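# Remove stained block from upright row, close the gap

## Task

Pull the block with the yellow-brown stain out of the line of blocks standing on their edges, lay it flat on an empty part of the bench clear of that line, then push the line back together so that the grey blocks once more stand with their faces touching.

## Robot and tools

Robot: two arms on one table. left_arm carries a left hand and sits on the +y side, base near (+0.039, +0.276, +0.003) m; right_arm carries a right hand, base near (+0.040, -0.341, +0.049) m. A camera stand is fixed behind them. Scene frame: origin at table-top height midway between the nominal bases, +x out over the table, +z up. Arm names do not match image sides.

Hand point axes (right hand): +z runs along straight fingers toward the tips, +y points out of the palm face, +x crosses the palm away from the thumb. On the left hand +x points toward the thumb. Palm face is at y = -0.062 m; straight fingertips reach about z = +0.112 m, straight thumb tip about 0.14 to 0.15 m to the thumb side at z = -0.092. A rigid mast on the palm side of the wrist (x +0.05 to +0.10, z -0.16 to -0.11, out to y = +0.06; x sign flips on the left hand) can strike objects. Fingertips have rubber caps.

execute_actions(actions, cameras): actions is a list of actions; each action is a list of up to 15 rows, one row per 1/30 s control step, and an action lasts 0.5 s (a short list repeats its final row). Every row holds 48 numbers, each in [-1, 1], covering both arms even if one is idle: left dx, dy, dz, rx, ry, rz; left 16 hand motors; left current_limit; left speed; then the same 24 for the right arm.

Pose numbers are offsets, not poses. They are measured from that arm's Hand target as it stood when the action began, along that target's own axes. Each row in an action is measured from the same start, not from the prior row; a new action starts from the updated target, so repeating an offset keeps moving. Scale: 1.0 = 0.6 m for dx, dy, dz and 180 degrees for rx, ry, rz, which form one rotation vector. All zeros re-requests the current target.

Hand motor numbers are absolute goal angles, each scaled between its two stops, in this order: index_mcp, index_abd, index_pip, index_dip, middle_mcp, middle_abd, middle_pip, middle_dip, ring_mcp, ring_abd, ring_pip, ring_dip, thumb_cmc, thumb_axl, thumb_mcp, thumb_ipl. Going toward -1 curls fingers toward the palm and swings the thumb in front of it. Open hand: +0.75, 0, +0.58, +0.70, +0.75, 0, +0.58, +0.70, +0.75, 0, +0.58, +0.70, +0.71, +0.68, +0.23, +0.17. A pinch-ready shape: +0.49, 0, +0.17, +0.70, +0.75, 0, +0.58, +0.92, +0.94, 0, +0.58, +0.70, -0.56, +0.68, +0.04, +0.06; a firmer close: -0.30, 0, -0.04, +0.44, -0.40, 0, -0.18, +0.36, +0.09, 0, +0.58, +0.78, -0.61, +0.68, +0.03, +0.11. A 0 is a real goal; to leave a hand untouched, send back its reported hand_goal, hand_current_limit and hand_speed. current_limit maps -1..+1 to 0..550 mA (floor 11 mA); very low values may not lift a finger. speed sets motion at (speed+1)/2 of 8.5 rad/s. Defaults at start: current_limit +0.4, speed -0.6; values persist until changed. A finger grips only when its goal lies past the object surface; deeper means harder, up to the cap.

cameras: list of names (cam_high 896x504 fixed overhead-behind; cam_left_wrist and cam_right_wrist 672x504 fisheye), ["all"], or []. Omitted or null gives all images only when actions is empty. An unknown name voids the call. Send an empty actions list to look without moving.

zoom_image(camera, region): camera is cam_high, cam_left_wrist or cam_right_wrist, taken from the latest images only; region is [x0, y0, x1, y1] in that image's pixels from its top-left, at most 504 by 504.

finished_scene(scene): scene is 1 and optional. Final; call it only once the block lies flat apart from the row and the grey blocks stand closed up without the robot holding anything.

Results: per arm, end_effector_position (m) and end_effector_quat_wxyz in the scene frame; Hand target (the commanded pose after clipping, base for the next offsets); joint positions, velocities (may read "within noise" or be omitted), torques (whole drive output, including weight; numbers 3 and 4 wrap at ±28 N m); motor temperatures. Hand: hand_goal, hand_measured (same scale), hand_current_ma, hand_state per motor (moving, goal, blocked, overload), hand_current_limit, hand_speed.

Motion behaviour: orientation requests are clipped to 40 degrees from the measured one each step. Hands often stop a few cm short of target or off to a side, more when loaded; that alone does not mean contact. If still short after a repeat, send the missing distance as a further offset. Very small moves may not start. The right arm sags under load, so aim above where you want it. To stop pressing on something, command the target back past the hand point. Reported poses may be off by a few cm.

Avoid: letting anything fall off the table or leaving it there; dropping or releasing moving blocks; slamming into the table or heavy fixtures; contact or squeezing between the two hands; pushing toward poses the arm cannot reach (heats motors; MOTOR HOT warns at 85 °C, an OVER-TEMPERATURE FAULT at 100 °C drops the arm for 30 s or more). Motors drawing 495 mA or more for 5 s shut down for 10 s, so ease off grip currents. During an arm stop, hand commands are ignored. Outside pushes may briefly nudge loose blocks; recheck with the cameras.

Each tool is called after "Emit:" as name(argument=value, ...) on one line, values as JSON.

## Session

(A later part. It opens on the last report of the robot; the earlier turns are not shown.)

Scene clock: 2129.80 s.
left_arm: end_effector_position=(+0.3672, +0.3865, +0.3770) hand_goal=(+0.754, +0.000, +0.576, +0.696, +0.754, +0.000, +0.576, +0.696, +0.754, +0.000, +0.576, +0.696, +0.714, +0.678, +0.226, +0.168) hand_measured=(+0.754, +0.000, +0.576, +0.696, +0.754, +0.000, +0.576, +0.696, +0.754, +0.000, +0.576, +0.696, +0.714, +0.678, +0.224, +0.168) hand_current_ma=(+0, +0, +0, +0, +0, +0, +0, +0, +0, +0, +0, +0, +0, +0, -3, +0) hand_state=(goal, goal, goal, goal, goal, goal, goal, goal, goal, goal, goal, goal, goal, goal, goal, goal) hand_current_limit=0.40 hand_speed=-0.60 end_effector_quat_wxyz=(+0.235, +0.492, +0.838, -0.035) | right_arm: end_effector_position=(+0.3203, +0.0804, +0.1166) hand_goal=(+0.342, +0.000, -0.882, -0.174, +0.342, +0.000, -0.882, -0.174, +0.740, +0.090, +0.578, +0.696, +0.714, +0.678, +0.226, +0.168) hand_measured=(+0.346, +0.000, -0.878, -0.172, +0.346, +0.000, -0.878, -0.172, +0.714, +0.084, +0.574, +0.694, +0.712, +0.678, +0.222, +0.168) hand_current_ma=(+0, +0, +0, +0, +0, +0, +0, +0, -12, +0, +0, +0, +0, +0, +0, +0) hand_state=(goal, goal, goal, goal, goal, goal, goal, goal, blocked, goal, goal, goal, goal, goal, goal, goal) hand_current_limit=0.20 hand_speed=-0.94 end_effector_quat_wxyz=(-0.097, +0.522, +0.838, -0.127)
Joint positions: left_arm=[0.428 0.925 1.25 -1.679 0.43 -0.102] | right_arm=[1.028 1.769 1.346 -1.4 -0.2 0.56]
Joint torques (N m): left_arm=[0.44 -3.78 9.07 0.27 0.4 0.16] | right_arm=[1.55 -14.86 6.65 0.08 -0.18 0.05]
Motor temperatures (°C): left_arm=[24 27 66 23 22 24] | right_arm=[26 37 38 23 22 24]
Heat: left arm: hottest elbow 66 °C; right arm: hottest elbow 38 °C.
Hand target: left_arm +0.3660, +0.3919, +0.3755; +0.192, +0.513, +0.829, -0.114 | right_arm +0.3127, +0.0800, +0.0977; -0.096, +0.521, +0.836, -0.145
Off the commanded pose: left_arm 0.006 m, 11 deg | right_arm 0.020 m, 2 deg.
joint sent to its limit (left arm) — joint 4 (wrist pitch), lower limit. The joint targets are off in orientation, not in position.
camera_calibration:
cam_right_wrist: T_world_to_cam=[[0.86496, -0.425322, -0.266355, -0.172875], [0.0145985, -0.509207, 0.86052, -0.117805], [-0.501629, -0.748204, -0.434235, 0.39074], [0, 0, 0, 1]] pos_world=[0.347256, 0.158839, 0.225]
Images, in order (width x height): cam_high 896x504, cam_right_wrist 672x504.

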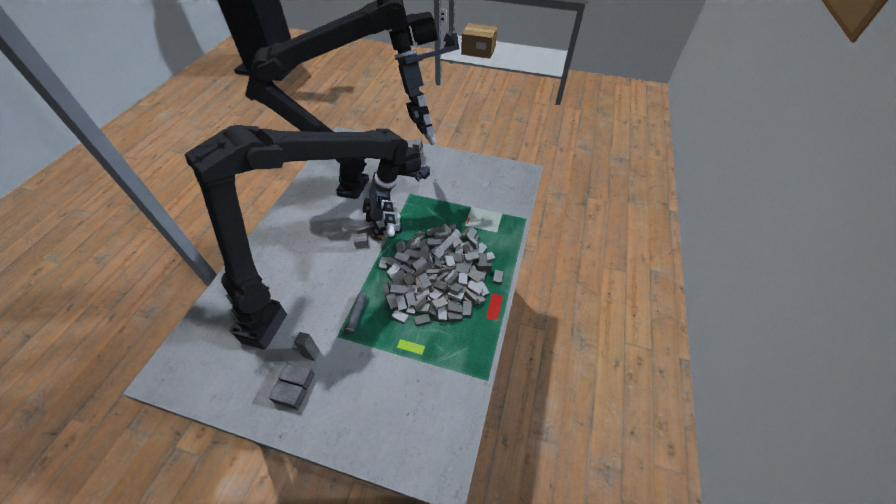

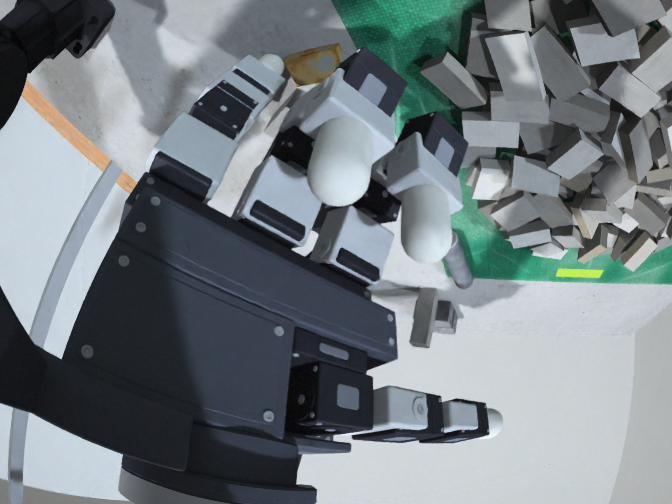

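Emit:
execute_actions(actions=[[[0,0,0,0,0,0,0.754,0,0.576,0.696,0.754,0,0.576,0.696,0.754,0,0.576,0.696,0.714,0.678,0.226,0.168,0.4,-0.6,0,0,0,0,0,0,0.342,0,-0.883,-0.174,0.342,0,-0.883,-0.174,0.76,0.1,0.577,0.696,0.714,0.678,0.226,0.168,0.2,-0.94],[0,0,0,0,0,0,0.754,0,0.576,0.696,0.754,0,0.576,0.696,0.754,0,0.576,0.696,0.714,0.678,0.226,0.168,0.4,-0.6,0,0,0,0,0,0,0.342,0,-0.883,-0.174,0.342,0,-0.883,-0.174,0.785,0.11,0.577,0.696,0.714,0.678,0.226,0.168,0.2,-0.94],[0,0,0,0,0,0,0.754,0,0.576,0.696,0.754,0,0.576,0.696,0.754,0,0.576,0.696,0.714,0.678,0.226,0.168,0.4,-0.6,0,0,0,0,0,0,0.342,0,-0.883,-0.174,0.342,0,-0.883,-0.174,0.81,0.12,0.577,0.696,0.714,0.678,0.226,0.168,0.2,-0.94]]], cameras=["cam_right_wrist","cam_high"])

Emit:
zoom_image(camera="cam_high", region=[348, 216, 388, 251])

Scene clock: 2139.67 s.
left_arm: end_effector_position=(+0.3672, +0.3865, +0.3770) hand_goal=(+0.754, +0.000, +0.576, +0.696, +0.754, +0.000, +0.576, +0.696, +0.754, +0.000, +0.576, +0.696, +0.714, +0.678, +0.226, +0.168) hand_measured=(+0.754, +0.000, +0.576, +0.696, +0.754, +0.000, +0.576, +0.696, +0.754, +0.000, +0.576, +0.696, +0.714, +0.678, +0.224, +0.168) hand_current_ma=(+0, +0, +0, +0, +0, +0, +0, +0, +0, +0, +0, +0, +0, +0, -3, +0) hand_state=(goal, goal, goal, goal, goal, goal, goal, goal, goal, goal, goal, goal, goal, goal, goal, goal) hand_current_limit=0.40 hand_speed=-0.60 end_effector_quat_wxyz=(+0.235, +0.492, +0.838, -0.035) | right_arm: end_effector_position=(+0.3203, +0.0804, +0.1166) hand_goal=(+0.342, +0.000, -0.882, -0.174, +0.342, +0.000, -0.882, -0.174, +0.810, +0.120, +0.578, +0.696, +0.714, +0.678, +0.226, +0.168) hand_measured=(+0.346, +0.000, -0.878, -0.172, +0.346, +0.000, -0.878, -0.172, +0.782, +0.114, +0.574, +0.694, +0.712, +0.678, +0.222, +0.168) hand_current_ma=(+0, +0, +0, +0, +0, +0, +0, +0, -14, +0, +0, +0, +0, +0, +0, +0) hand_state=(goal, goal, goal, goal, goal, goal, goal, goal, blocked, goal, goal, goal, goal, goal, goal, goal) hand_current_limit=0.20 hand_speed=-0.94 end_effector_quat_wxyz=(-0.097, +0.522, +0.838, -0.127)
Joint positions: left_arm=[0.428 0.925 1.25 -1.679 0.43 -0.102] | right_arm=[1.028 1.769 1.346 -1.4 -0.2 0.56]
Joint torques (N m): left_arm=[0.56 -3.9 8.99 0.21 0.4 0.14] | right_arm=[1.55 -14.86 6.68 0.03 -0.18 0.04]
Motor temperatures (°C): left_arm=[24 27 66 23 22 24] | right_arm=[26 37 38 23 22 25]
Heat: left arm: hottest elbow 66 °C; right arm: hottest elbow 38 °C.
Hand target: left_arm +0.3660, +0.3919, +0.3755; +0.192, +0.513, +0.829, -0.114 | right_arm +0.3127, +0.0800, +0.0977; -0.096, +0.521, +0.836, -0.145
Off the commanded pose: left_arm 0.006 m, 11 deg | right_arm 0.020 m, 2 deg.
joint sent to its limit (left arm) — joint 4 (wrist pitch), lower limit. The joint targets are off in orientation, not in position.
camera_calibration:
cam_right_wrist: T_world_to_cam=[[0.86496, -0.425322, -0.266355, -0.172875], [0.0145985, -0.509207, 0.86052, -0.117805], [-0.501629, -0.748204, -0.434235, 0.39074], [0, 0, 0, 1]] pos_world=[0.347256, 0.158839, 0.225]
Images, in order (width x height): cam_high 896x504, cam_right_wrist 672x504.

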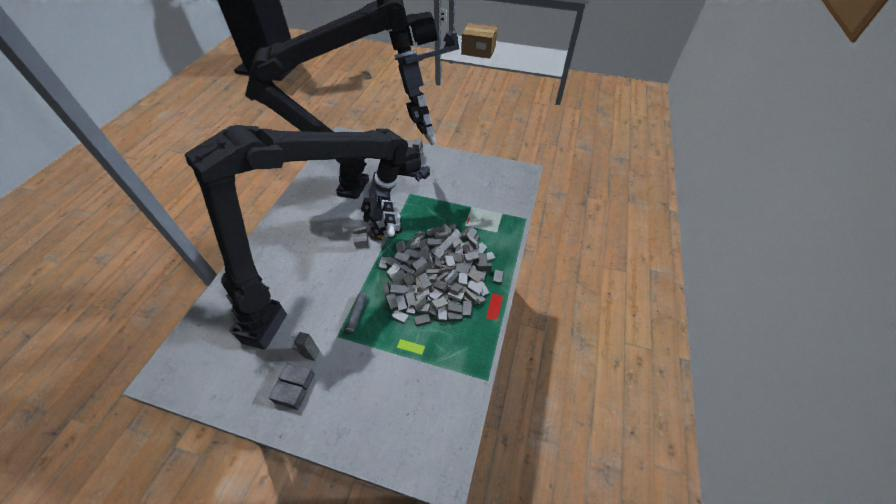

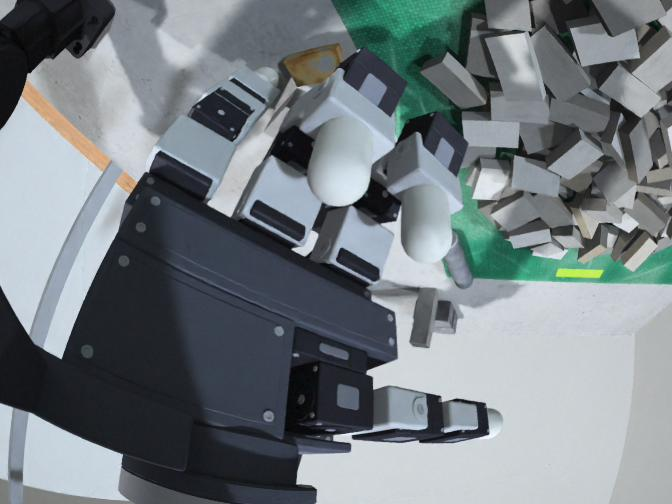

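Scaled by 12.600 from the camera's 896x504 image, which has a finer 1280x720 frame.

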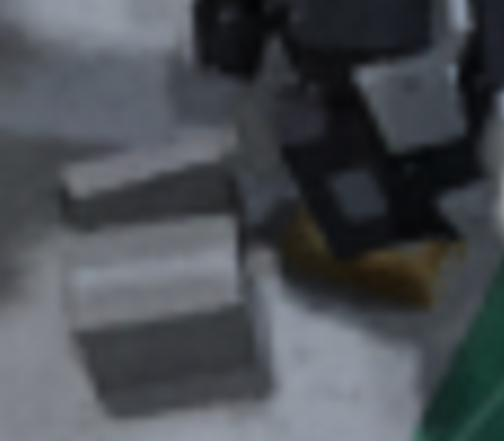

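Emit:
execute_actions(actions=[[[0,0,0,0,0,0,0.754,0,0.576,0.696,0.754,0,0.576,0.696,0.754,0,0.576,0.696,0.714,0.678,0.226,0.168,0.4,-0.6,0,0,0,0,0,0,0.342,0,-0.883,-0.174,0.342,0,-0.883,-0.174,0.72,0.10,0.577,0.696,0.714,0.678,0.226,0.168,0.2,-0.85],[0,0,0,0,0,0,0.754,0,0.576,0.696,0.754,0,0.576,0.696,0.754,0,0.576,0.696,0.714,0.678,0.226,0.168,0.4,-0.6,0,-0.006,-0.016,0,0,0,0.342,0,-0.883,-0.174,0.342,0,-0.883,-0.174,0.65,0.08,0.577,0.696,0.714,0.678,0.226,0.168,0.2,-0.85],[0,0,0,0,0,0,0.754,0,0.576,0.696,0.754,0,0.576,0.696,0.754,0,0.576,0.696,0.714,0.678,0.226,0.168,0.4,-0.6,0,-0.014,-0.038,0,0,0,0.342,0,-0.883,-0.174,0.342,0,-0.883,-0.174,0.58,0.05,0.577,0.696,0.714,0.678,0.226,0.168,0.2,-0.85],[0,0,0,0,0,0,0.754,0,0.576,0.696,0.754,0,0.576,0.696,0.754,0,0.576,0.696,0.714,0.678,0.226,0.168,0.4,-0.6,0,-0.022,-0.062,0,0,0,0.342,0,-0.883,-0.174,0.342,0,-0.883,-0.174,0.50,0.02,0.577,0.696,0.714,0.678,0.226,0.168,0.2,-0.85],[0,0,0,0,0,0,0.754,0,0.576,0.696,0.754,0,0.576,0.696,0.754,0,0.576,0.696,0.714,0.678,0.226,0.168,0.4,-0.6,0,-0.032,-0.088,0,0,0,0.342,0,-0.883,-0.174,0.342,0,-0.883,-0.174,0.45,0,0.577,0.696,0.714,0.678,0.226,0.168,0.2,-0.85],[0,0,0,0,0,0,0.754,0,0.576,0.696,0.754,0,0.576,0.696,0.754,0,0.576,0.696,0.714,0.678,0.226,0.168,0.4,-0.6,0,-0.0399,-0.1096,0,0,0,0.342,0,-0.883,-0.174,0.342,0,-0.883,-0.174,0.45,0,0.577,0.696,0.714,0.678,0.226,0.168,0.2,-0.85]]], cameras=["cam_right_wrist","cam_high"])

Emit:
zoom_image(camera="cam_high", region=[348, 216, 388, 251])

Emit:
zoom_image(camera="cam_right_wrist", region=[170, 0, 350, 130])

Scene clock: 2201.03 s.
left_arm: end_effector_position=(+0.3672, +0.3865, +0.3770) hand_goal=(+0.754, +0.000, +0.576, +0.696, +0.754, +0.000, +0.576, +0.696, +0.754, +0.000, +0.576, +0.696, +0.714, +0.678, +0.226, +0.168) hand_measured=(+0.754, +0.000, +0.576, +0.696, +0.754, +0.000, +0.576, +0.696, +0.754, +0.000, +0.576, +0.696, +0.714, +0.678, +0.224, +0.168) hand_current_ma=(+0, +0, +0, +0, +0, +0, +0, +0, +0, +0, +0, +0, +0, +0, -3, +0) hand_state=(goal, goal, goal, goal, goal, goal, goal, goal, goal, goal, goal, goal, goal, goal, goal, goal) hand_current_limit=0.40 hand_speed=-0.60 end_effector_quat_wxyz=(+0.235, +0.492, +0.838, -0.035) | right_arm: end_effector_position=(+0.3118, +0.0658, +0.1534) hand_goal=(+0.342, +0.000, -0.882, -0.174, +0.342, +0.000, -0.882, -0.174, +0.450, +0.000, +0.578, +0.696, +0.714, +0.678, +0.226, +0.168) hand_measured=(+0.346, +0.000, -0.878, -0.172, +0.346, +0.000, -0.878, -0.172, +0.452, +0.002, +0.574, +0.694, +0.712, +0.678, +0.222, +0.168) hand_current_ma=(+0, +0, +0, +0, +0, +0, +0, +0, +0, +0, +0, +0, +0, +0, +0, +0) hand_state=(goal, goal, goal, goal, goal, goal, goal, goal, goal, goal, goal, goal, goal, goal, goal, goal) hand_current_limit=0.20 hand_speed=-0.85 end_effector_quat_wxyz=(-0.096, +0.523, +0.832, -0.158)
Joint positions: left_arm=[0.428 0.925 1.25 -1.679 0.43 -0.102] | right_arm=[1.028 1.734 1.398 -1.55 -0.2 0.56]
Joint torques (N m): left_arm=[0.73 -3.49 8.96 0.31 0.4 0.15] | right_arm=[1.49 -17.9 10.69 -0.77 -0.17 0.02]
Motor temperatures (°C): left_arm=[24 26 64 23 22 24] | right_arm=[26 37 37 23 22 25]
Heat: left arm: hottest elbow 64 °C; right arm: hottest shoulder 37 °C.
Hand target: left_arm +0.3660, +0.3919, +0.3755; +0.192, +0.513, +0.829, -0.114 | right_arm +0.3131, +0.0793, +0.1677; -0.096, +0.521, +0.836, -0.145
Off the commanded pose: left_arm 0.006 m, 11 deg | right_arm 0.020 m, 2 deg.
joint sent to its limit (left arm) — joint 4 (wrist pitch), lower limit. The joint targets are off in orientation, not in position.
camera_calibration:
cam_right_wrist: T_world_to_cam=[[0.856212, -0.440459, -0.269992, -0.157599], [0.0417951, -0.46184, 0.885978, -0.172337], [-0.51493, -0.76987, -0.377024, 0.388395], [0, 0, 0, 1]] pos_world=[0.342137, 0.150005, 0.25657]
Images, in order (width x height): cam_high 896x504, cam_right_wrist 672x504.

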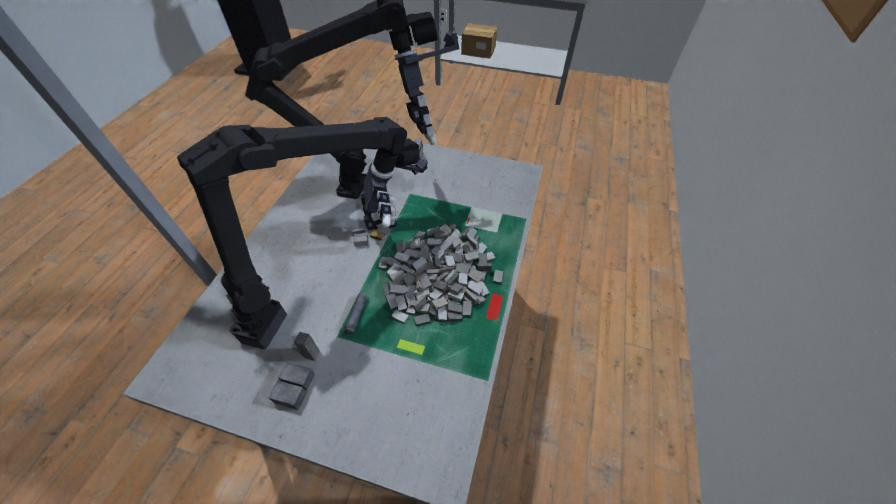

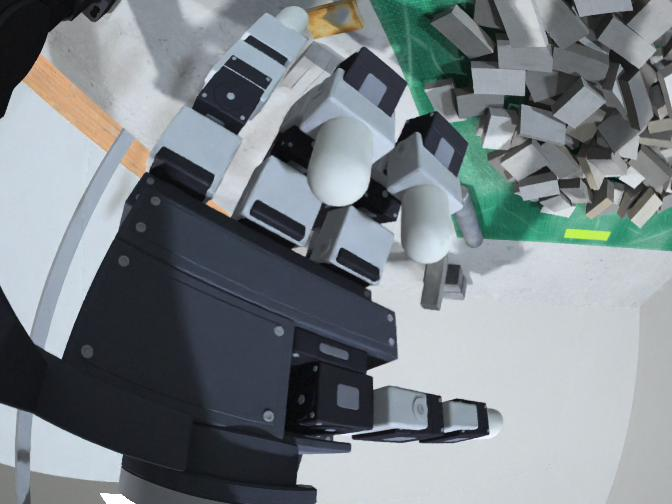

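Scaled by 12.600 from the camera's 896x504 image, which has a finer 1280x720 frame.

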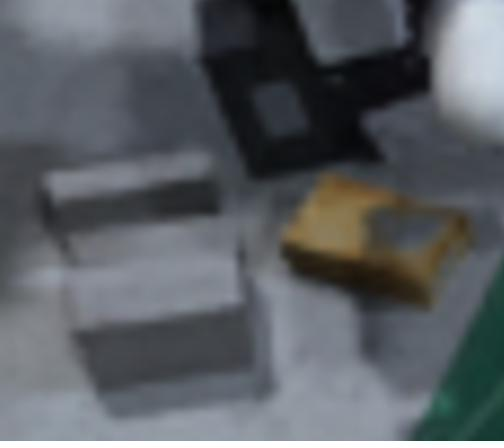

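Scaled by 2.800 from the camera's 672x504 image, which has a finer 960x720 frame.

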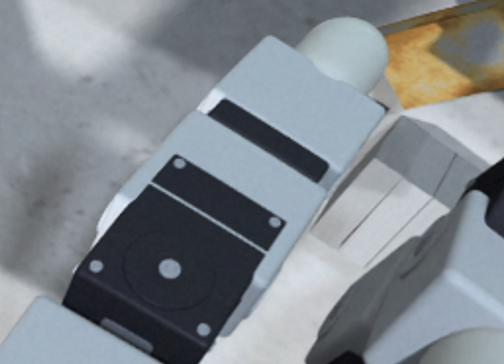

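Emit:
execute_actions(actions=[[[0,0,0,0,0,0,0.754,0,0.576,0.696,0.754,0,0.576,0.696,0.754,0,0.576,0.696,0.714,0.678,0.226,0.168,0.4,-0.6,-0.001,-0.012,0,0,0,0,0.342,0,-0.883,-0.174,0.342,0,-0.883,-0.174,0.45,0,0.577,0.696,0.714,0.678,0.226,0.168,0.2,-0.85],[0,0,0,0,0,0,0.754,0,0.576,0.696,0.754,0,0.576,0.696,0.754,0,0.576,0.696,0.714,0.678,0.226,0.168,0.4,-0.6,-0.003,-0.03,0.003,0,0,0,0.342,0,-0.883,-0.174,0.342,0,-0.883,-0.174,0.45,0,0.577,0.696,0.714,0.678,0.226,0.168,0.2,-0.85],[0,0,0,0,0,0,0.754,0,0.576,0.696,0.754,0,0.576,0.696,0.754,0,0.576,0.696,0.714,0.678,0.226,0.168,0.4,-0.6,-0.006,-0.05,0.008,0,0,0,0.342,0,-0.883,-0.174,0.342,0,-0.883,-0.174,0.45,0,0.577,0.696,0.714,0.678,0.226,0.168,0.2,-0.85],[0,0,0,0,0,0,0.754,0,0.576,0.696,0.754,0,0.576,0.696,0.754,0,0.576,0.696,0.714,0.678,0.226,0.168,0.4,-0.6,-0.0067,-0.0562,0.012,0,0,0,0.342,0,-0.883,-0.174,0.342,0,-0.883,-0.174,0.45,0,0.577,0.696,0.714,0.678,0.226,0.168,0.2,-0.85]]], cameras=["cam_right_wrist","cam_high"])

Emit:
zoom_image(camera="cam_right_wrist", region=[170, 0, 350, 130])

Emit:
zoom_image(camera="cam_high", region=[340, 210, 396, 255])

Scene clock: 2217.80 s.
left_arm: end_effector_position=(+0.3672, +0.3865, +0.3770) hand_goal=(+0.754, +0.000, +0.576, +0.696, +0.754, +0.000, +0.576, +0.696, +0.754, +0.000, +0.576, +0.696, +0.714, +0.678, +0.226, +0.168) hand_measured=(+0.754, +0.000, +0.576, +0.696, +0.754, +0.000, +0.576, +0.696, +0.754, +0.000, +0.576, +0.696, +0.714, +0.678, +0.224, +0.168) hand_current_ma=(+0, +0, +0, +0, +0, +0, +0, +0, +0, +0, +0, +0, +0, +0, -3, +0) hand_state=(goal, goal, goal, goal, goal, goal, goal, goal, goal, goal, goal, goal, goal, goal, goal, goal) hand_current_limit=0.40 hand_speed=-0.60 end_effector_quat_wxyz=(+0.235, +0.492, +0.838, -0.035) | right_arm: end_effector_position=(+0.2887, +0.0619, +0.1748) hand_goal=(+0.342, +0.000, -0.882, -0.174, +0.342, +0.000, -0.882, -0.174, +0.450, +0.000, +0.578, +0.696, +0.714, +0.678, +0.226, +0.168) hand_measured=(+0.346, +0.000, -0.878, -0.172, +0.346, +0.000, -0.878, -0.172, +0.450, +0.002, +0.576, +0.694, +0.712, +0.678, +0.222, +0.168) hand_current_ma=(+0, +0, +0, +0, +0, +0, +0, +0, +0, +0, +0, +0, +0, +0, +0, +0) hand_state=(goal, goal, goal, goal, goal, goal, goal, goal, goal, goal, goal, goal, goal, goal, goal, goal) hand_current_limit=0.20 hand_speed=-0.85 end_effector_quat_wxyz=(-0.097, +0.520, +0.837, -0.143)
Joint positions: left_arm=[0.428 0.925 1.25 -1.679 0.43 -0.102] | right_arm=[1.066 1.658 1.359 -1.55 -0.21 0.59]
Joint torques (N m): left_arm=[0.56 -3.9 9.13 0.31 0.42 0.16] | right_arm=[1.32 -16.5 6.91 -0.02 -0.17 0.01]
Motor temperatures (°C): left_arm=[24 26 64 23 22 24] | right_arm=[26 38 41 23 22 25]
Heat: left arm: hottest elbow 64 °C; right arm: hottest elbow 41 °C.
Hand target: left_arm +0.3660, +0.3919, +0.3755; +0.192, +0.513, +0.829, -0.114 | right_arm +0.2841, +0.0607, +0.1723; -0.096, +0.521, +0.836, -0.145
Off the commanded pose: left_arm 0.006 m, 11 deg | right_arm 0.005 m, 0 deg.
joint sent to its limit (left arm) — joint 4 (wrist pitch), lower limit. The joint targets are off in orientation, not in position.
camera_calibration:
cam_right_wrist: T_world_to_cam=[[0.86322, -0.426764, -0.269674, -0.136646], [0.0326829, -0.485825, 0.873445, -0.185888], [-0.503769, -0.762789, -0.405426, 0.382737], [0, 0, 0, 1]] pos_world=[0.316842, 0.143323, 0.280685]
Images, in order (width x height): cam_high 896x504, cam_right_wrist 672x504.

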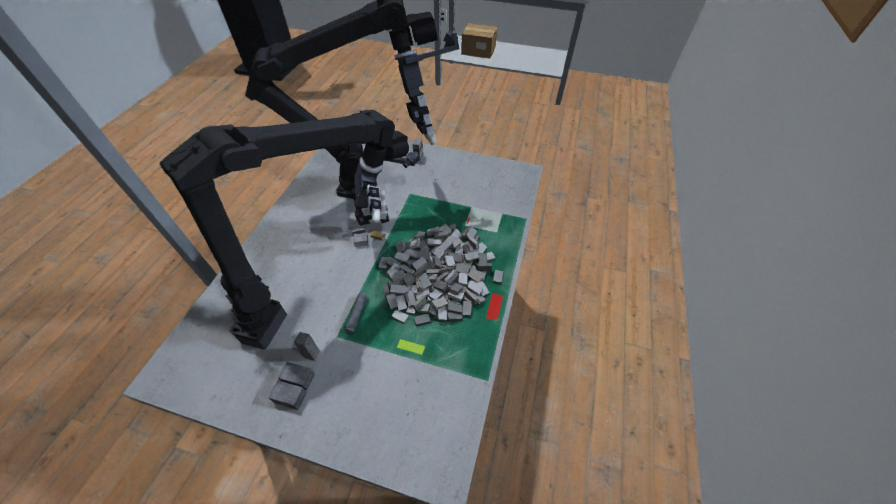

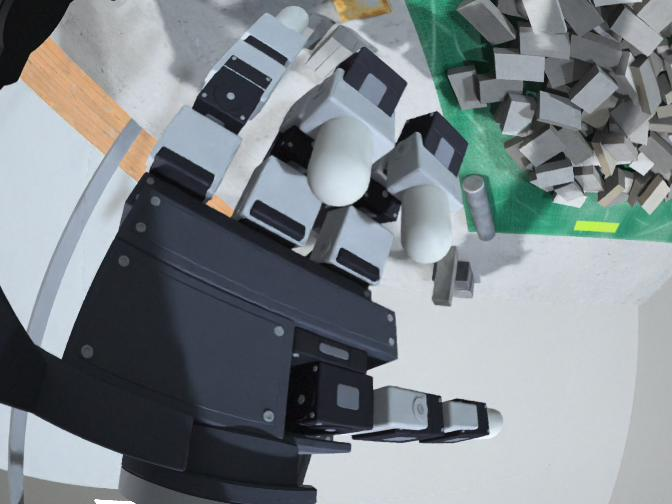

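Scaled by 2.800 from the camera's 672x504 image, which has a finer 960x720 frame.

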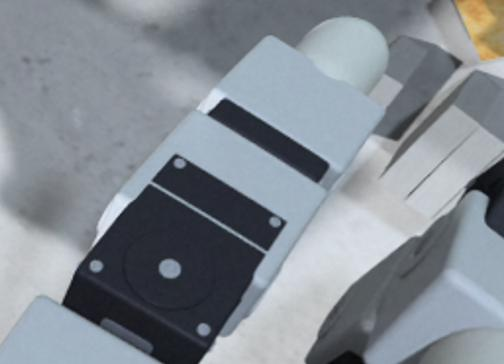

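Scaled by 9.000 from the camera's 896x504 image, which has a finer 1280x720 frame.

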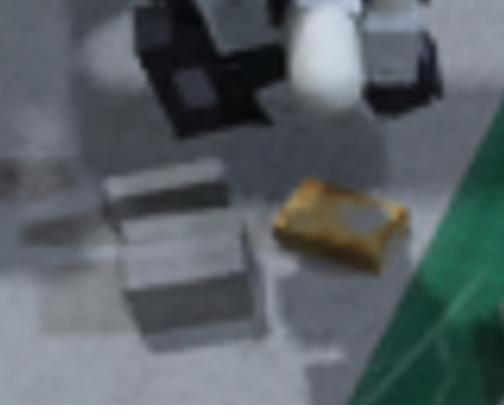

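Emit:
execute_actions(actions=[[[0,0,0,0,0,0,0.754,0,0.576,0.696,0.754,0,0.576,0.696,0.754,0,0.576,0.696,0.714,0.678,0.226,0.168,0.4,-0.6,-0.001,-0.008,0.008,0,0,0,0.342,0,-0.883,-0.174,0.342,0,-0.883,-0.174,0.45,0,0.577,0.696,0.714,0.678,0.226,0.168,0.2,-0.85],[0,0,0,0,0,0,0.754,0,0.576,0.696,0.754,0,0.576,0.696,0.754,0,0.576,0.696,0.714,0.678,0.226,0.168,0.4,-0.6,-0.004,-0.022,0.022,0,0,0,0.342,0,-0.883,-0.174,0.342,0,-0.883,-0.174,0.45,-0.03,0.577,0.696,0.714,0.678,0.226,0.168,0.2,-0.85],[0,0,0,0,0,0,0.754,0,0.576,0.696,0.754,0,0.576,0.696,0.754,0,0.576,0.696,0.714,0.678,0.226,0.168,0.4,-0.6,-0.007,-0.04,0.04,0,0,0,0.342,0,-0.883,-0.174,0.342,0,-0.883,-0.174,0.45,-0.05,0.577,0.696,0.714,0.678,0.226,0.168,0.2,-0.85],[0,0,0,0,0,0,0.754,0,0.576,0.696,0.754,0,0.576,0.696,0.754,0,0.576,0.696,0.714,0.678,0.226,0.168,0.4,-0.6,-0.0093,-0.0527,0.0547,0,0,0,0.342,0,-0.883,-0.174,0.342,0,-0.883,-0.174,0.45,-0.067,0.577,0.696,0.714,0.678,0.226,0.168,0.2,-0.85]]], cameras=["cam_right_wrist","cam_high"])

Emit:
zoom_image(camera="cam_right_wrist", region=[170, 0, 350, 130])

Emit:
zoom_image(camera="cam_high", region=[340, 210, 396, 255])

Scene clock: 2232.90 s.
left_arm: end_effector_position=(+0.3672, +0.3865, +0.3770) hand_goal=(+0.754, +0.000, +0.576, +0.696, +0.754, +0.000, +0.576, +0.696, +0.754, +0.000, +0.576, +0.696, +0.714, +0.678, +0.226, +0.168) hand_measured=(+0.754, +0.000, +0.576, +0.696, +0.754, +0.000, +0.576, +0.696, +0.754, +0.000, +0.576, +0.696, +0.714, +0.678, +0.224, +0.168) hand_current_ma=(+0, +0, +0, +0, +0, +0, +0, +0, +0, +0, +0, +0, +0, +0, -3, +0) hand_state=(goal, goal, goal, goal, goal, goal, goal, goal, goal, goal, goal, goal, goal, goal, goal, goal) hand_current_limit=0.40 hand_speed=-0.60 end_effector_quat_wxyz=(+0.235, +0.492, +0.838, -0.035) | right_arm: end_effector_position=(+0.2535, +0.0384, +0.1510) hand_goal=(+0.342, +0.000, -0.882, -0.174, +0.342, +0.000, -0.882, -0.174, +0.450, -0.066, +0.578, +0.696, +0.714, +0.678, +0.226, +0.168) hand_measured=(+0.346, +0.000, -0.878, -0.172, +0.346, +0.000, -0.878, -0.172, +0.450, -0.062, +0.576, +0.694, +0.712, +0.678, +0.222, +0.168) hand_current_ma=(+0, +0, +0, +0, +0, +0, +0, +0, +0, +0, +0, +0, +0, +0, +0, +0) hand_state=(goal, goal, goal, goal, goal, goal, goal, goal, goal, goal, goal, goal, goal, goal, goal, goal) hand_current_limit=0.20 hand_speed=-0.85 end_effector_quat_wxyz=(-0.097, +0.520, +0.836, -0.149)
Joint positions: left_arm=[0.428 0.925 1.25 -1.679 0.43 -0.102] | right_arm=[1.112 1.594 1.214 -1.472 -0.223 0.635]
Joint torques (N m): left_arm=[0.91 -3.31 9.13 0.28 0.41 0.14] | right_arm=[1.2 -15.91 6.58 0.06 -0.17 0.03]
Motor temperatures (°C): left_arm=[24 26 64 23 22 24] | right_arm=[26 38 40 23 22 25]
Heat: left arm: hottest elbow 64 °C; right arm: hottest elbow 40 °C.
Hand target: left_arm +0.3660, +0.3919, +0.3755; +0.192, +0.513, +0.829, -0.114 | right_arm +0.2497, +0.0378, +0.1523; -0.096, +0.521, +0.836, -0.145
Off the commanded pose: left_arm 0.006 m, 11 deg | right_arm 0.004 m, 1 deg.
joint sent to its limit (left arm) — joint 4 (wrist pitch), lower limit. The joint targets are off in orientation, not in position.
camera_calibration:
cam_right_wrist: T_world_to_cam=[[0.861549, -0.429921, -0.270002, -0.122031], [0.038083, -0.475612, 0.87883, -0.17793], [-0.506244, -0.767438, -0.393391, 0.336451], [0, 0, 0, 1]] pos_world=[0.282238, 0.121116, 0.255779]
Images, in order (width x height): cam_high 896x504, cam_right_wrist 672x504.

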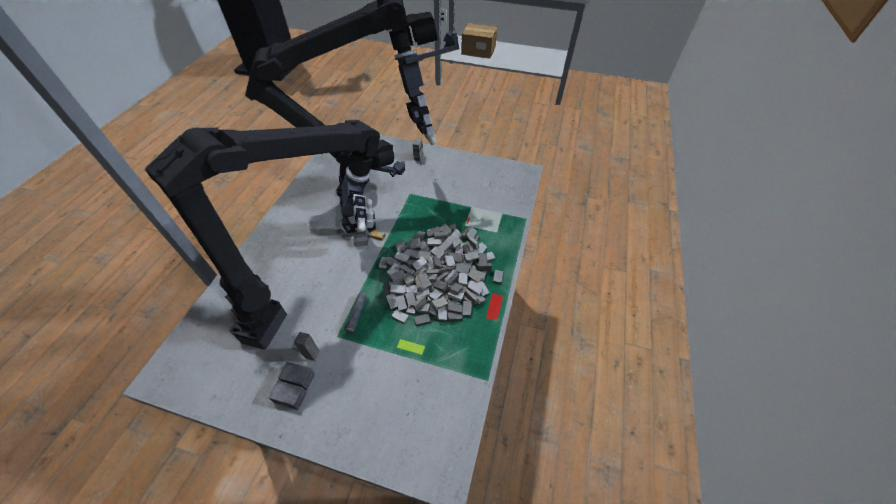

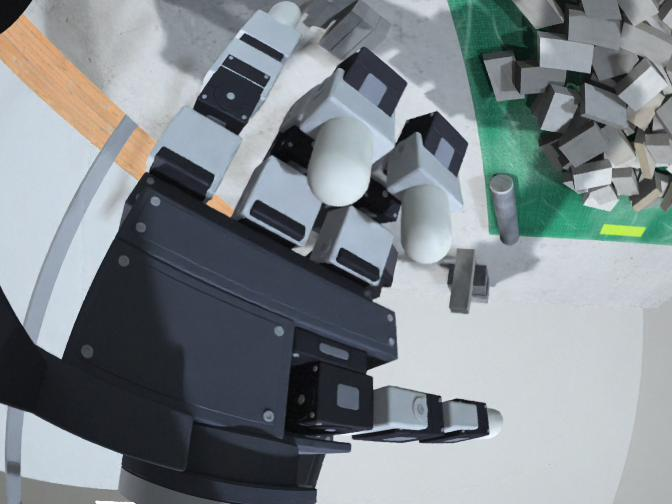

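Scaled by 2.800 from the camera's 672x504 image, which has a finer 960x720 frame.

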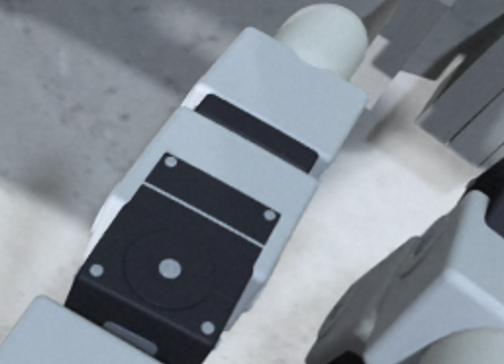

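Scaled by 9.000 from the camera's 896x504 image, which has a finer 1280x720 frame.

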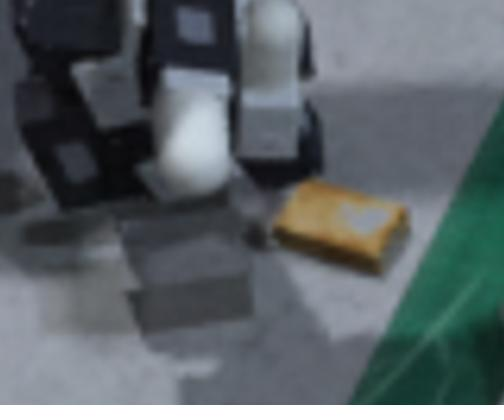

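Emit:
execute_actions(actions=[[[0,0,0,0,0,0,0.754,0,0.576,0.696,0.754,0,0.576,0.696,0.754,0,0.576,0.696,0.714,0.678,0.226,0.168,0.4,-0.6,0.001,0.005,0.01,0,0,0,0.342,0,-0.883,-0.174,0.342,0,-0.883,-0.174,0.50,-0.08,0.45,0.696,0.714,0.678,0.226,0.168,0.2,-0.85],[0,0,0,0,0,0,0.754,0,0.576,0.696,0.754,0,0.576,0.696,0.754,0,0.576,0.696,0.714,0.678,0.226,0.168,0.4,-0.6,0.002,0.012,0.025,0,0,0,0.342,0,-0.883,-0.174,0.342,0,-0.883,-0.174,0.60,-0.10,0.30,0.696,0.714,0.678,0.226,0.168,0.2,-0.85],[0,0,0,0,0,0,0.754,0,0.576,0.696,0.754,0,0.576,0.696,0.754,0,0.576,0.696,0.714,0.678,0.226,0.168,0.4,-0.6,0.004,0.022,0.045,0,0,0,0.342,0,-0.883,-0.174,0.342,0,-0.883,-0.174,0.70,-0.10,0.175,0.696,0.714,0.678,0.226,0.168,0.2,-0.85],[0,0,0,0,0,0,0.754,0,0.576,0.696,0.754,0,0.576,0.696,0.754,0,0.576,0.696,0.714,0.678,0.226,0.168,0.4,-0.6,0.005,0.027,0.055,0,0,0,0.342,0,-0.883,-0.174,0.342,0,-0.883,-0.174,0.7055,-0.10,0.175,0.696,0.714,0.678,0.226,0.168,0.2,-0.85]]], cameras=["cam_right_wrist","cam_high"])

Emit:
zoom_image(camera="cam_right_wrist", region=[200, 0, 380, 130])

Emit:
zoom_image(camera="cam_high", region=[340, 210, 396, 255])

Scene clock: 2252.17 s.
left_arm: end_effector_position=(+0.3672, +0.3865, +0.3770) hand_goal=(+0.754, +0.000, +0.576, +0.696, +0.754, +0.000, +0.576, +0.696, +0.754, +0.000, +0.576, +0.696, +0.714, +0.678, +0.226, +0.168) hand_measured=(+0.754, +0.000, +0.576, +0.696, +0.754, +0.000, +0.576, +0.696, +0.754, +0.000, +0.576, +0.696, +0.714, +0.678, +0.224, +0.168) hand_current_ma=(+0, +0, +0, +0, +0, +0, +0, +0, +0, +0, +0, +0, +0, +0, -3, +0) hand_state=(goal, goal, goal, goal, goal, goal, goal, goal, goal, goal, goal, goal, goal, goal, goal, goal) hand_current_limit=0.40 hand_speed=-0.60 end_effector_quat_wxyz=(+0.235, +0.492, +0.838, -0.035) | right_arm: end_effector_position=(+0.2563, +0.0442, +0.1317) hand_goal=(+0.342, +0.000, -0.882, -0.174, +0.342, +0.000, -0.882, -0.174, +0.706, -0.100, +0.176, +0.696, +0.714, +0.678, +0.226, +0.168) hand_measured=(+0.346, +0.000, -0.878, -0.172, +0.346, +0.000, -0.878, -0.172, +0.698, -0.096, +0.180, +0.694, +0.712, +0.678, +0.222, +0.168) hand_current_ma=(+0, +0, +0, +0, +0, +0, +0, +0, -1, +0, +0, +0, +0, +0, +0, +0) hand_state=(goal, goal, goal, goal, goal, goal, goal, goal, goal, goal, goal, goal, goal, goal, goal, goal) hand_current_limit=0.20 hand_speed=-0.85 end_effector_quat_wxyz=(-0.099, +0.520, +0.839, -0.129)
Joint positions: left_arm=[0.428 0.925 1.25 -1.679 0.43 -0.102] | right_arm=[1.112 1.603 1.172 -1.379 -0.223 0.637]
Joint torques (N m): left_arm=[0.62 -3.84 9.07 0.24 0.4 0.15] | right_arm=[1.14 -12.04 6.68 0.14 -0.16 0.05]
Motor temperatures (°C): left_arm=[24 26 64 23 22 24] | right_arm=[26 37 39 23 22 25]
Heat: left arm: hottest elbow 64 °C; right arm: hottest elbow 39 °C.
Hand target: left_arm +0.3660, +0.3919, +0.3755; +0.192, +0.513, +0.829, -0.114 | right_arm +0.2518, +0.0425, +0.1157; -0.096, +0.521, +0.836, -0.145
Off the commanded pose: left_arm 0.006 m, 11 deg | right_arm 0.017 m, 2 deg.
joint sent to its limit (left arm) — joint 4 (wrist pitch), lower limit. The joint targets are off in orientation, not in position.
camera_calibration:
cam_right_wrist: T_world_to_cam=[[0.865795, -0.421234, -0.270112, -0.128738], [0.0217562, -0.507597, 0.86132, -0.150391], [-0.499925, -0.751603, -0.43031, 0.337285], [0, 0, 0, 1]] pos_world=[0.28335, 0.122938, 0.239899]
Images, in order (width x height): cam_high 896x504, cam_right_wrist 672x504.

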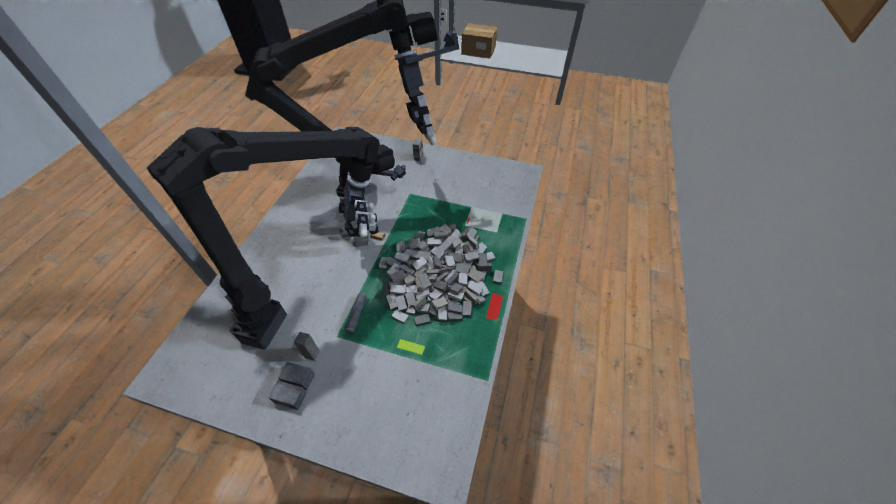

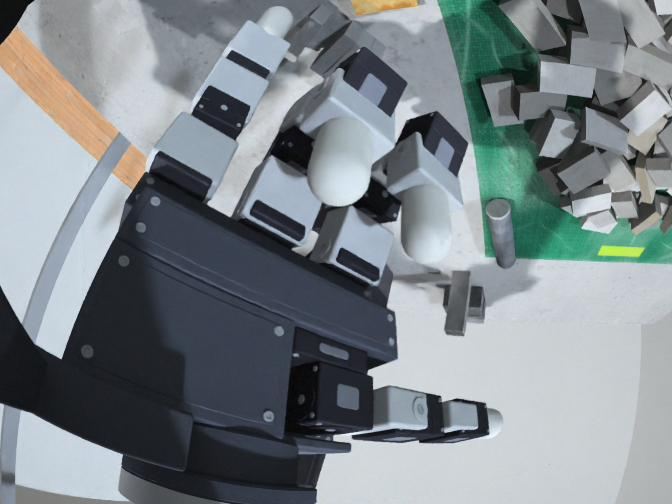

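Scaled by 2.800 from the camera's 672x504 image, which has a finer 960x720 frame.

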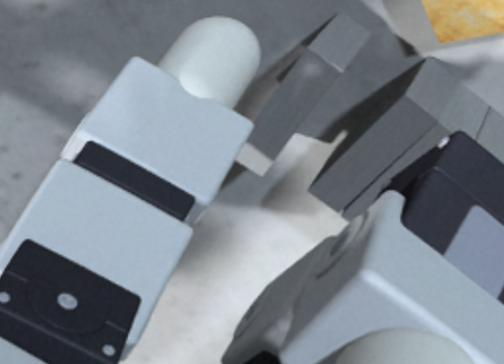

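Scaled by 9.000 from the camera's 896x504 image, which has a finer 1280x720 frame.

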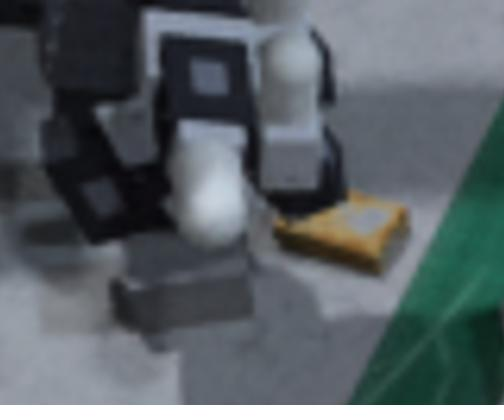

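Emit:
zoom_image(camera="cam_right_wrist", region=[280, 0, 380, 80])

Scaled by 5.040 from the camera's 672x504 image, which has a finer 960x720 frame.

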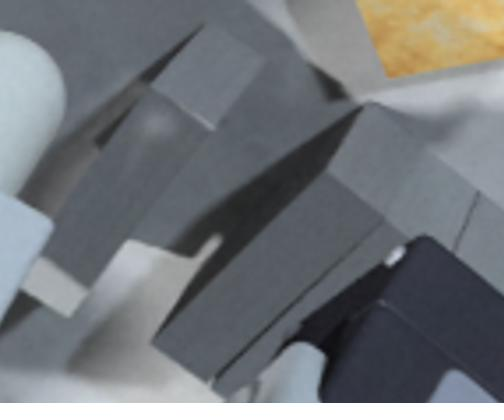

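Emit:
execute_actions(actions=[[[0,0,0,0,0,0,0.754,0,0.576,0.696,0.754,0,0.576,0.696,0.754,0,0.576,0.696,0.714,0.678,0.226,0.168,0.4,-0.6,0,0.004,0.01,0,0,0,0.342,0,-0.883,-0.174,0.342,0,-0.883,-0.174,0.74,-0.10,0.173,0.696,0.714,0.678,0.226,0.168,0.2,-0.85],[0,0,0,0,0,0,0.754,0,0.576,0.696,0.754,0,0.576,0.696,0.754,0,0.576,0.696,0.714,0.678,0.226,0.168,0.4,-0.6,0,0.008,0.022,0,0,0,0.342,0,-0.883,-0.174,0.342,0,-0.883,-0.174,0.77,-0.10,0.173,0.696,0.714,0.678,0.226,0.168,0.2,-0.85],[0,0,0,0,0,0,0.754,0,0.576,0.696,0.754,0,0.576,0.696,0.754,0,0.576,0.696,0.714,0.678,0.226,0.168,0.4,-0.6,0,0.0143,0.0392,0,0,0,0.342,0,-0.883,-0.174,0.342,0,-0.883,-0.174,0.77,-0.10,0.173,0.696,0.714,0.678,0.226,0.168,0.2,-0.85]]], cameras=["cam_right_wrist","cam_high"])

Emit:
zoom_image(camera="cam_right_wrist", region=[260, 0, 380, 96])

Scene clock: 2281.30 s.
left_arm: end_effector_position=(+0.3672, +0.3865, +0.3770) hand_goal=(+0.754, +0.000, +0.576, +0.696, +0.754, +0.000, +0.576, +0.696, +0.754, +0.000, +0.576, +0.696, +0.714, +0.678, +0.226, +0.168) hand_measured=(+0.754, +0.000, +0.576, +0.696, +0.754, +0.000, +0.576, +0.696, +0.754, +0.000, +0.576, +0.696, +0.714, +0.678, +0.224, +0.168) hand_current_ma=(+0, +0, +0, +0, +0, +0, +0, +0, +0, +0, +0, +0, +0, +0, -3, +0) hand_state=(goal, goal, goal, goal, goal, goal, goal, goal, goal, goal, goal, goal, goal, goal, goal, goal) hand_current_limit=0.40 hand_speed=-0.60 end_effector_quat_wxyz=(+0.235, +0.492, +0.838, -0.035) | right_arm: end_effector_position=(+0.2557, +0.0431, +0.1043) hand_goal=(+0.342, +0.000, -0.882, -0.174, +0.342, +0.000, -0.882, -0.174, +0.770, -0.100, +0.174, +0.696, +0.714, +0.678, +0.226, +0.168) hand_measured=(+0.346, +0.000, -0.878, -0.172, +0.346, +0.000, -0.878, -0.172, +0.766, -0.094, +0.172, +0.694, +0.712, +0.678, +0.222, +0.168) hand_current_ma=(+0, +0, +0, +0, +0, +0, +0, +0, +0, +0, +0, +0, +0, +0, +0, +0) hand_state=(goal, goal, goal, goal, goal, goal, goal, goal, goal, goal, goal, goal, goal, goal, goal, goal) hand_current_limit=0.20 hand_speed=-0.85 end_effector_quat_wxyz=(-0.099, +0.520, +0.838, -0.134)
Joint positions: left_arm=[0.428 0.925 1.25 -1.679 0.43 -0.102] | right_arm=[1.112 1.64 1.136 -1.317 -0.224 0.637]
Joint torques (N m): left_arm=[0.56 -3.25 9.03 0.31 0.43 0.13] | right_arm=[1.26 -12.16 6.58 0.32 -0.15 0.05]
Motor temperatures (°C): left_arm=[24 26 63 23 22 24] | right_arm=[26 36 37 23 22 25]
Heat: left arm: hottest elbow 63 °C; right arm: hottest elbow 37 °C.
Hand target: left_arm +0.3660, +0.3919, +0.3755; +0.192, +0.513, +0.829, -0.114 | right_arm +0.2517, +0.0428, +0.0907; -0.096, +0.521, +0.836, -0.145
Off the commanded pose: left_arm 0.006 m, 11 deg | right_arm 0.014 m, 1 deg.
joint sent to its limit (left arm) — joint 4 (wrist pitch), lower limit. The joint targets are off in orientation, not in position.
camera_calibration:
cam_right_wrist: T_world_to_cam=[[0.864249, -0.424026, -0.270695, -0.13545], [0.0255766, -0.50036, 0.86544, -0.129042], [-0.502414, -0.754878, -0.42159, 0.324204], [0, 0, 0, 1]] pos_world=[0.283248, 0.122733, 0.211694]
Images, in order (width x height): cam_high 896x504, cam_right_wrist 672x504.

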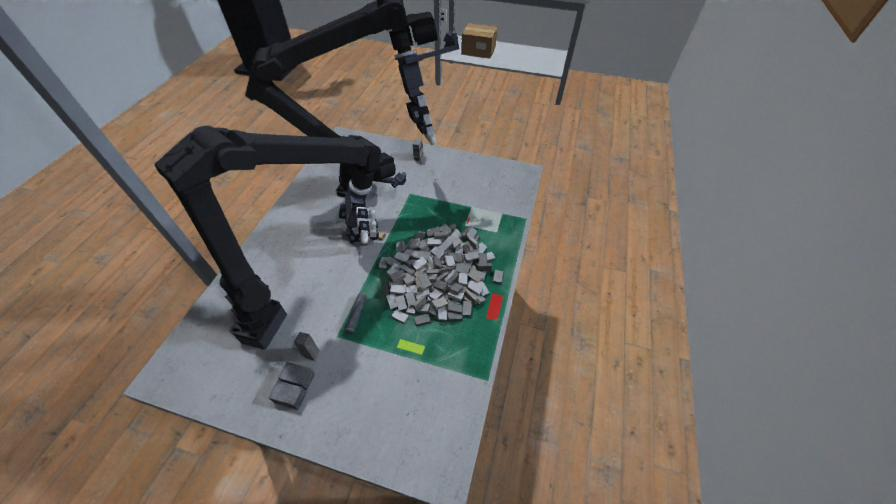

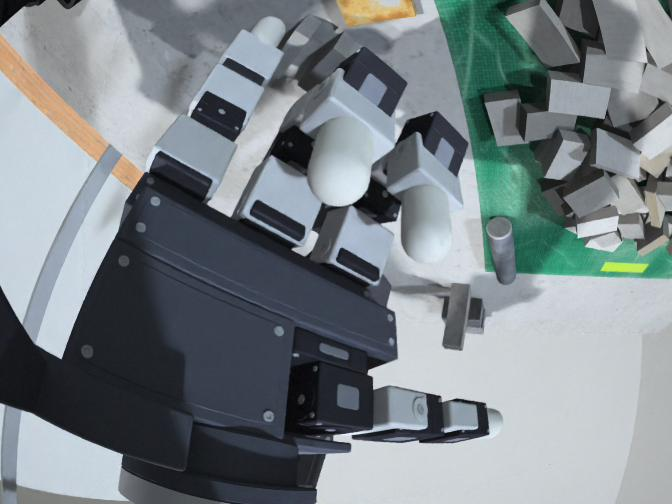

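Scaled by 4.200 from the camera's 672x504 image, which has a finer 960x720 frame.

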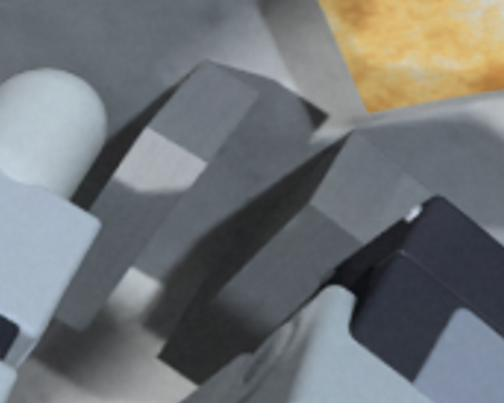

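Emit:
execute_actions(actions=[[[0,0,0,0,0,0,0.754,0,0.576,0.696,0.754,0,0.576,0.696,0.754,0,0.576,0.696,0.714,0.678,0.226,0.168,0.4,-0.6,0,0,0,0,0,0,0.342,0,-0.883,-0.174,0.342,0,-0.883,-0.174,0.80,-0.10,0.10,0.696,0.714,0.678,0.226,0.168,0.2,-0.9],[0,0,0,0,0,0,0.754,0,0.576,0.696,0.754,0,0.576,0.696,0.754,0,0.576,0.696,0.714,0.678,0.226,0.168,0.4,-0.6,0,0,0,0,0,0,0.342,0,-0.883,-0.174,0.342,0,-0.883,-0.174,0.8585,-0.10,-0.018,0.696,0.714,0.678,0.226,0.168,0.2,-0.9]],[[0,0,0,0,0,0,0.754,0,0.576,0.696,0.754,0,0.576,0.696,0.754,0,0.576,0.696,0.714,0.678,0.226,0.168,0.4,-0.6,0,0,0,0,0,0,0.342,0,-0.883,-0.174,0.342,0,-0.883,-0.174,0.8585,-0.05,-0.018,0.696,0.714,0.678,0.226,0.168,0.2,-0.9]]], cameras=["cam_right_wrist"])

Emit:
zoom_image(camera="cam_right_wrist", region=[260, 0, 380, 96])

Scene clock: 2302.27 s.
left_arm: end_effector_position=(+0.3672, +0.3865, +0.3770) hand_goal=(+0.754, +0.000, +0.576, +0.696, +0.754, +0.000, +0.576, +0.696, +0.754, +0.000, +0.576, +0.696, +0.714, +0.678, +0.226, +0.168) hand_measured=(+0.754, +0.000, +0.576, +0.696, +0.754, +0.000, +0.576, +0.696, +0.754, +0.000, +0.576, +0.696, +0.714, +0.678, +0.224, +0.168) hand_current_ma=(+0, +0, +0, +0, +0, +0, +0, +0, +0, +0, +0, +0, +0, +0, -3, +0) hand_state=(goal, goal, goal, goal, goal, goal, goal, goal, goal, goal, goal, goal, goal, goal, goal, goal) hand_current_limit=0.40 hand_speed=-0.60 end_effector_quat_wxyz=(+0.235, +0.492, +0.838, -0.035) | right_arm: end_effector_position=(+0.2561, +0.0439, +0.1043) hand_goal=(+0.342, +0.000, -0.882, -0.174, +0.342, +0.000, -0.882, -0.174, +0.858, -0.050, -0.018, +0.696, +0.714, +0.678, +0.226, +0.168) hand_measured=(+0.346, +0.000, -0.878, -0.172, +0.346, +0.000, -0.878, -0.172, +0.846, -0.052, -0.014, +0.694, +0.712, +0.678, +0.222, +0.168) hand_current_ma=(+0, +0, +0, +0, +0, +0, +0, +0, -2, +0, +0, +0, +0, +0, +0, +0) hand_state=(goal, goal, goal, goal, goal, goal, goal, goal, goal, goal, goal, goal, goal, goal, goal, goal) hand_current_limit=0.20 hand_speed=-0.90 end_effector_quat_wxyz=(-0.099, +0.520, +0.838, -0.132)
Joint positions: left_arm=[0.428 0.925 1.25 -1.679 0.43 -0.102] | right_arm=[1.112 1.64 1.136 -1.314 -0.224 0.637]
Joint torques (N m): left_arm=[0.79 -3.96 9.02 0.38 0.39 0.16] | right_arm=[1.38 -12.51 6.56 0.2 -0.13 0.05]
Motor temperatures (°C): left_arm=[24 26 63 23 22 24] | right_arm=[26 37 36 23 22 25]
Heat: left arm: hottest elbow 63 °C; right arm: hottest shoulder 37 °C.
Hand target: left_arm +0.3660, +0.3919, +0.3755; +0.192, +0.513, +0.829, -0.114 | right_arm +0.2516, +0.0428, +0.0907; -0.096, +0.521, +0.836, -0.145
Off the commanded pose: left_arm 0.006 m, 11 deg | right_arm 0.014 m, 2 deg.
joint sent to its limit (left arm) — joint 4 (wrist pitch), lower limit. The joint targets are off in orientation, not in position.
camera_calibration:
cam_right_wrist: T_world_to_cam=[[0.864528, -0.423495, -0.270635, -0.1356], [0.0241047, -0.502927, 0.863993, -0.127933], [-0.502007, -0.753469, -0.424586, 0.325165], [0, 0, 0, 1]] pos_world=[0.283549, 0.123235, 0.211896]
Images, in order (width x height): cam_right_wrist 672x504.

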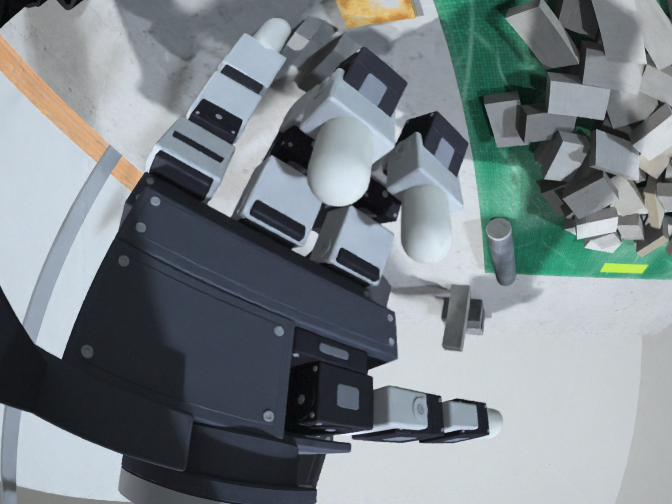

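Scaled by 4.200 from the camera's 672x504 image, which has a finer 960x720 frame.

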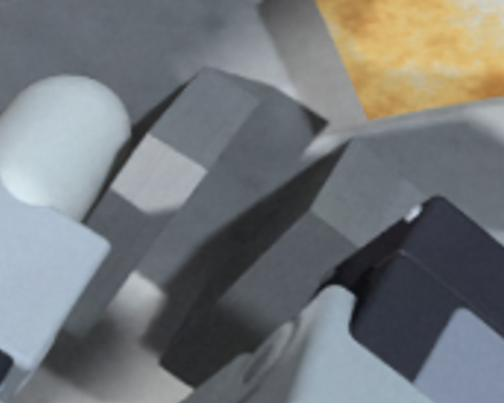

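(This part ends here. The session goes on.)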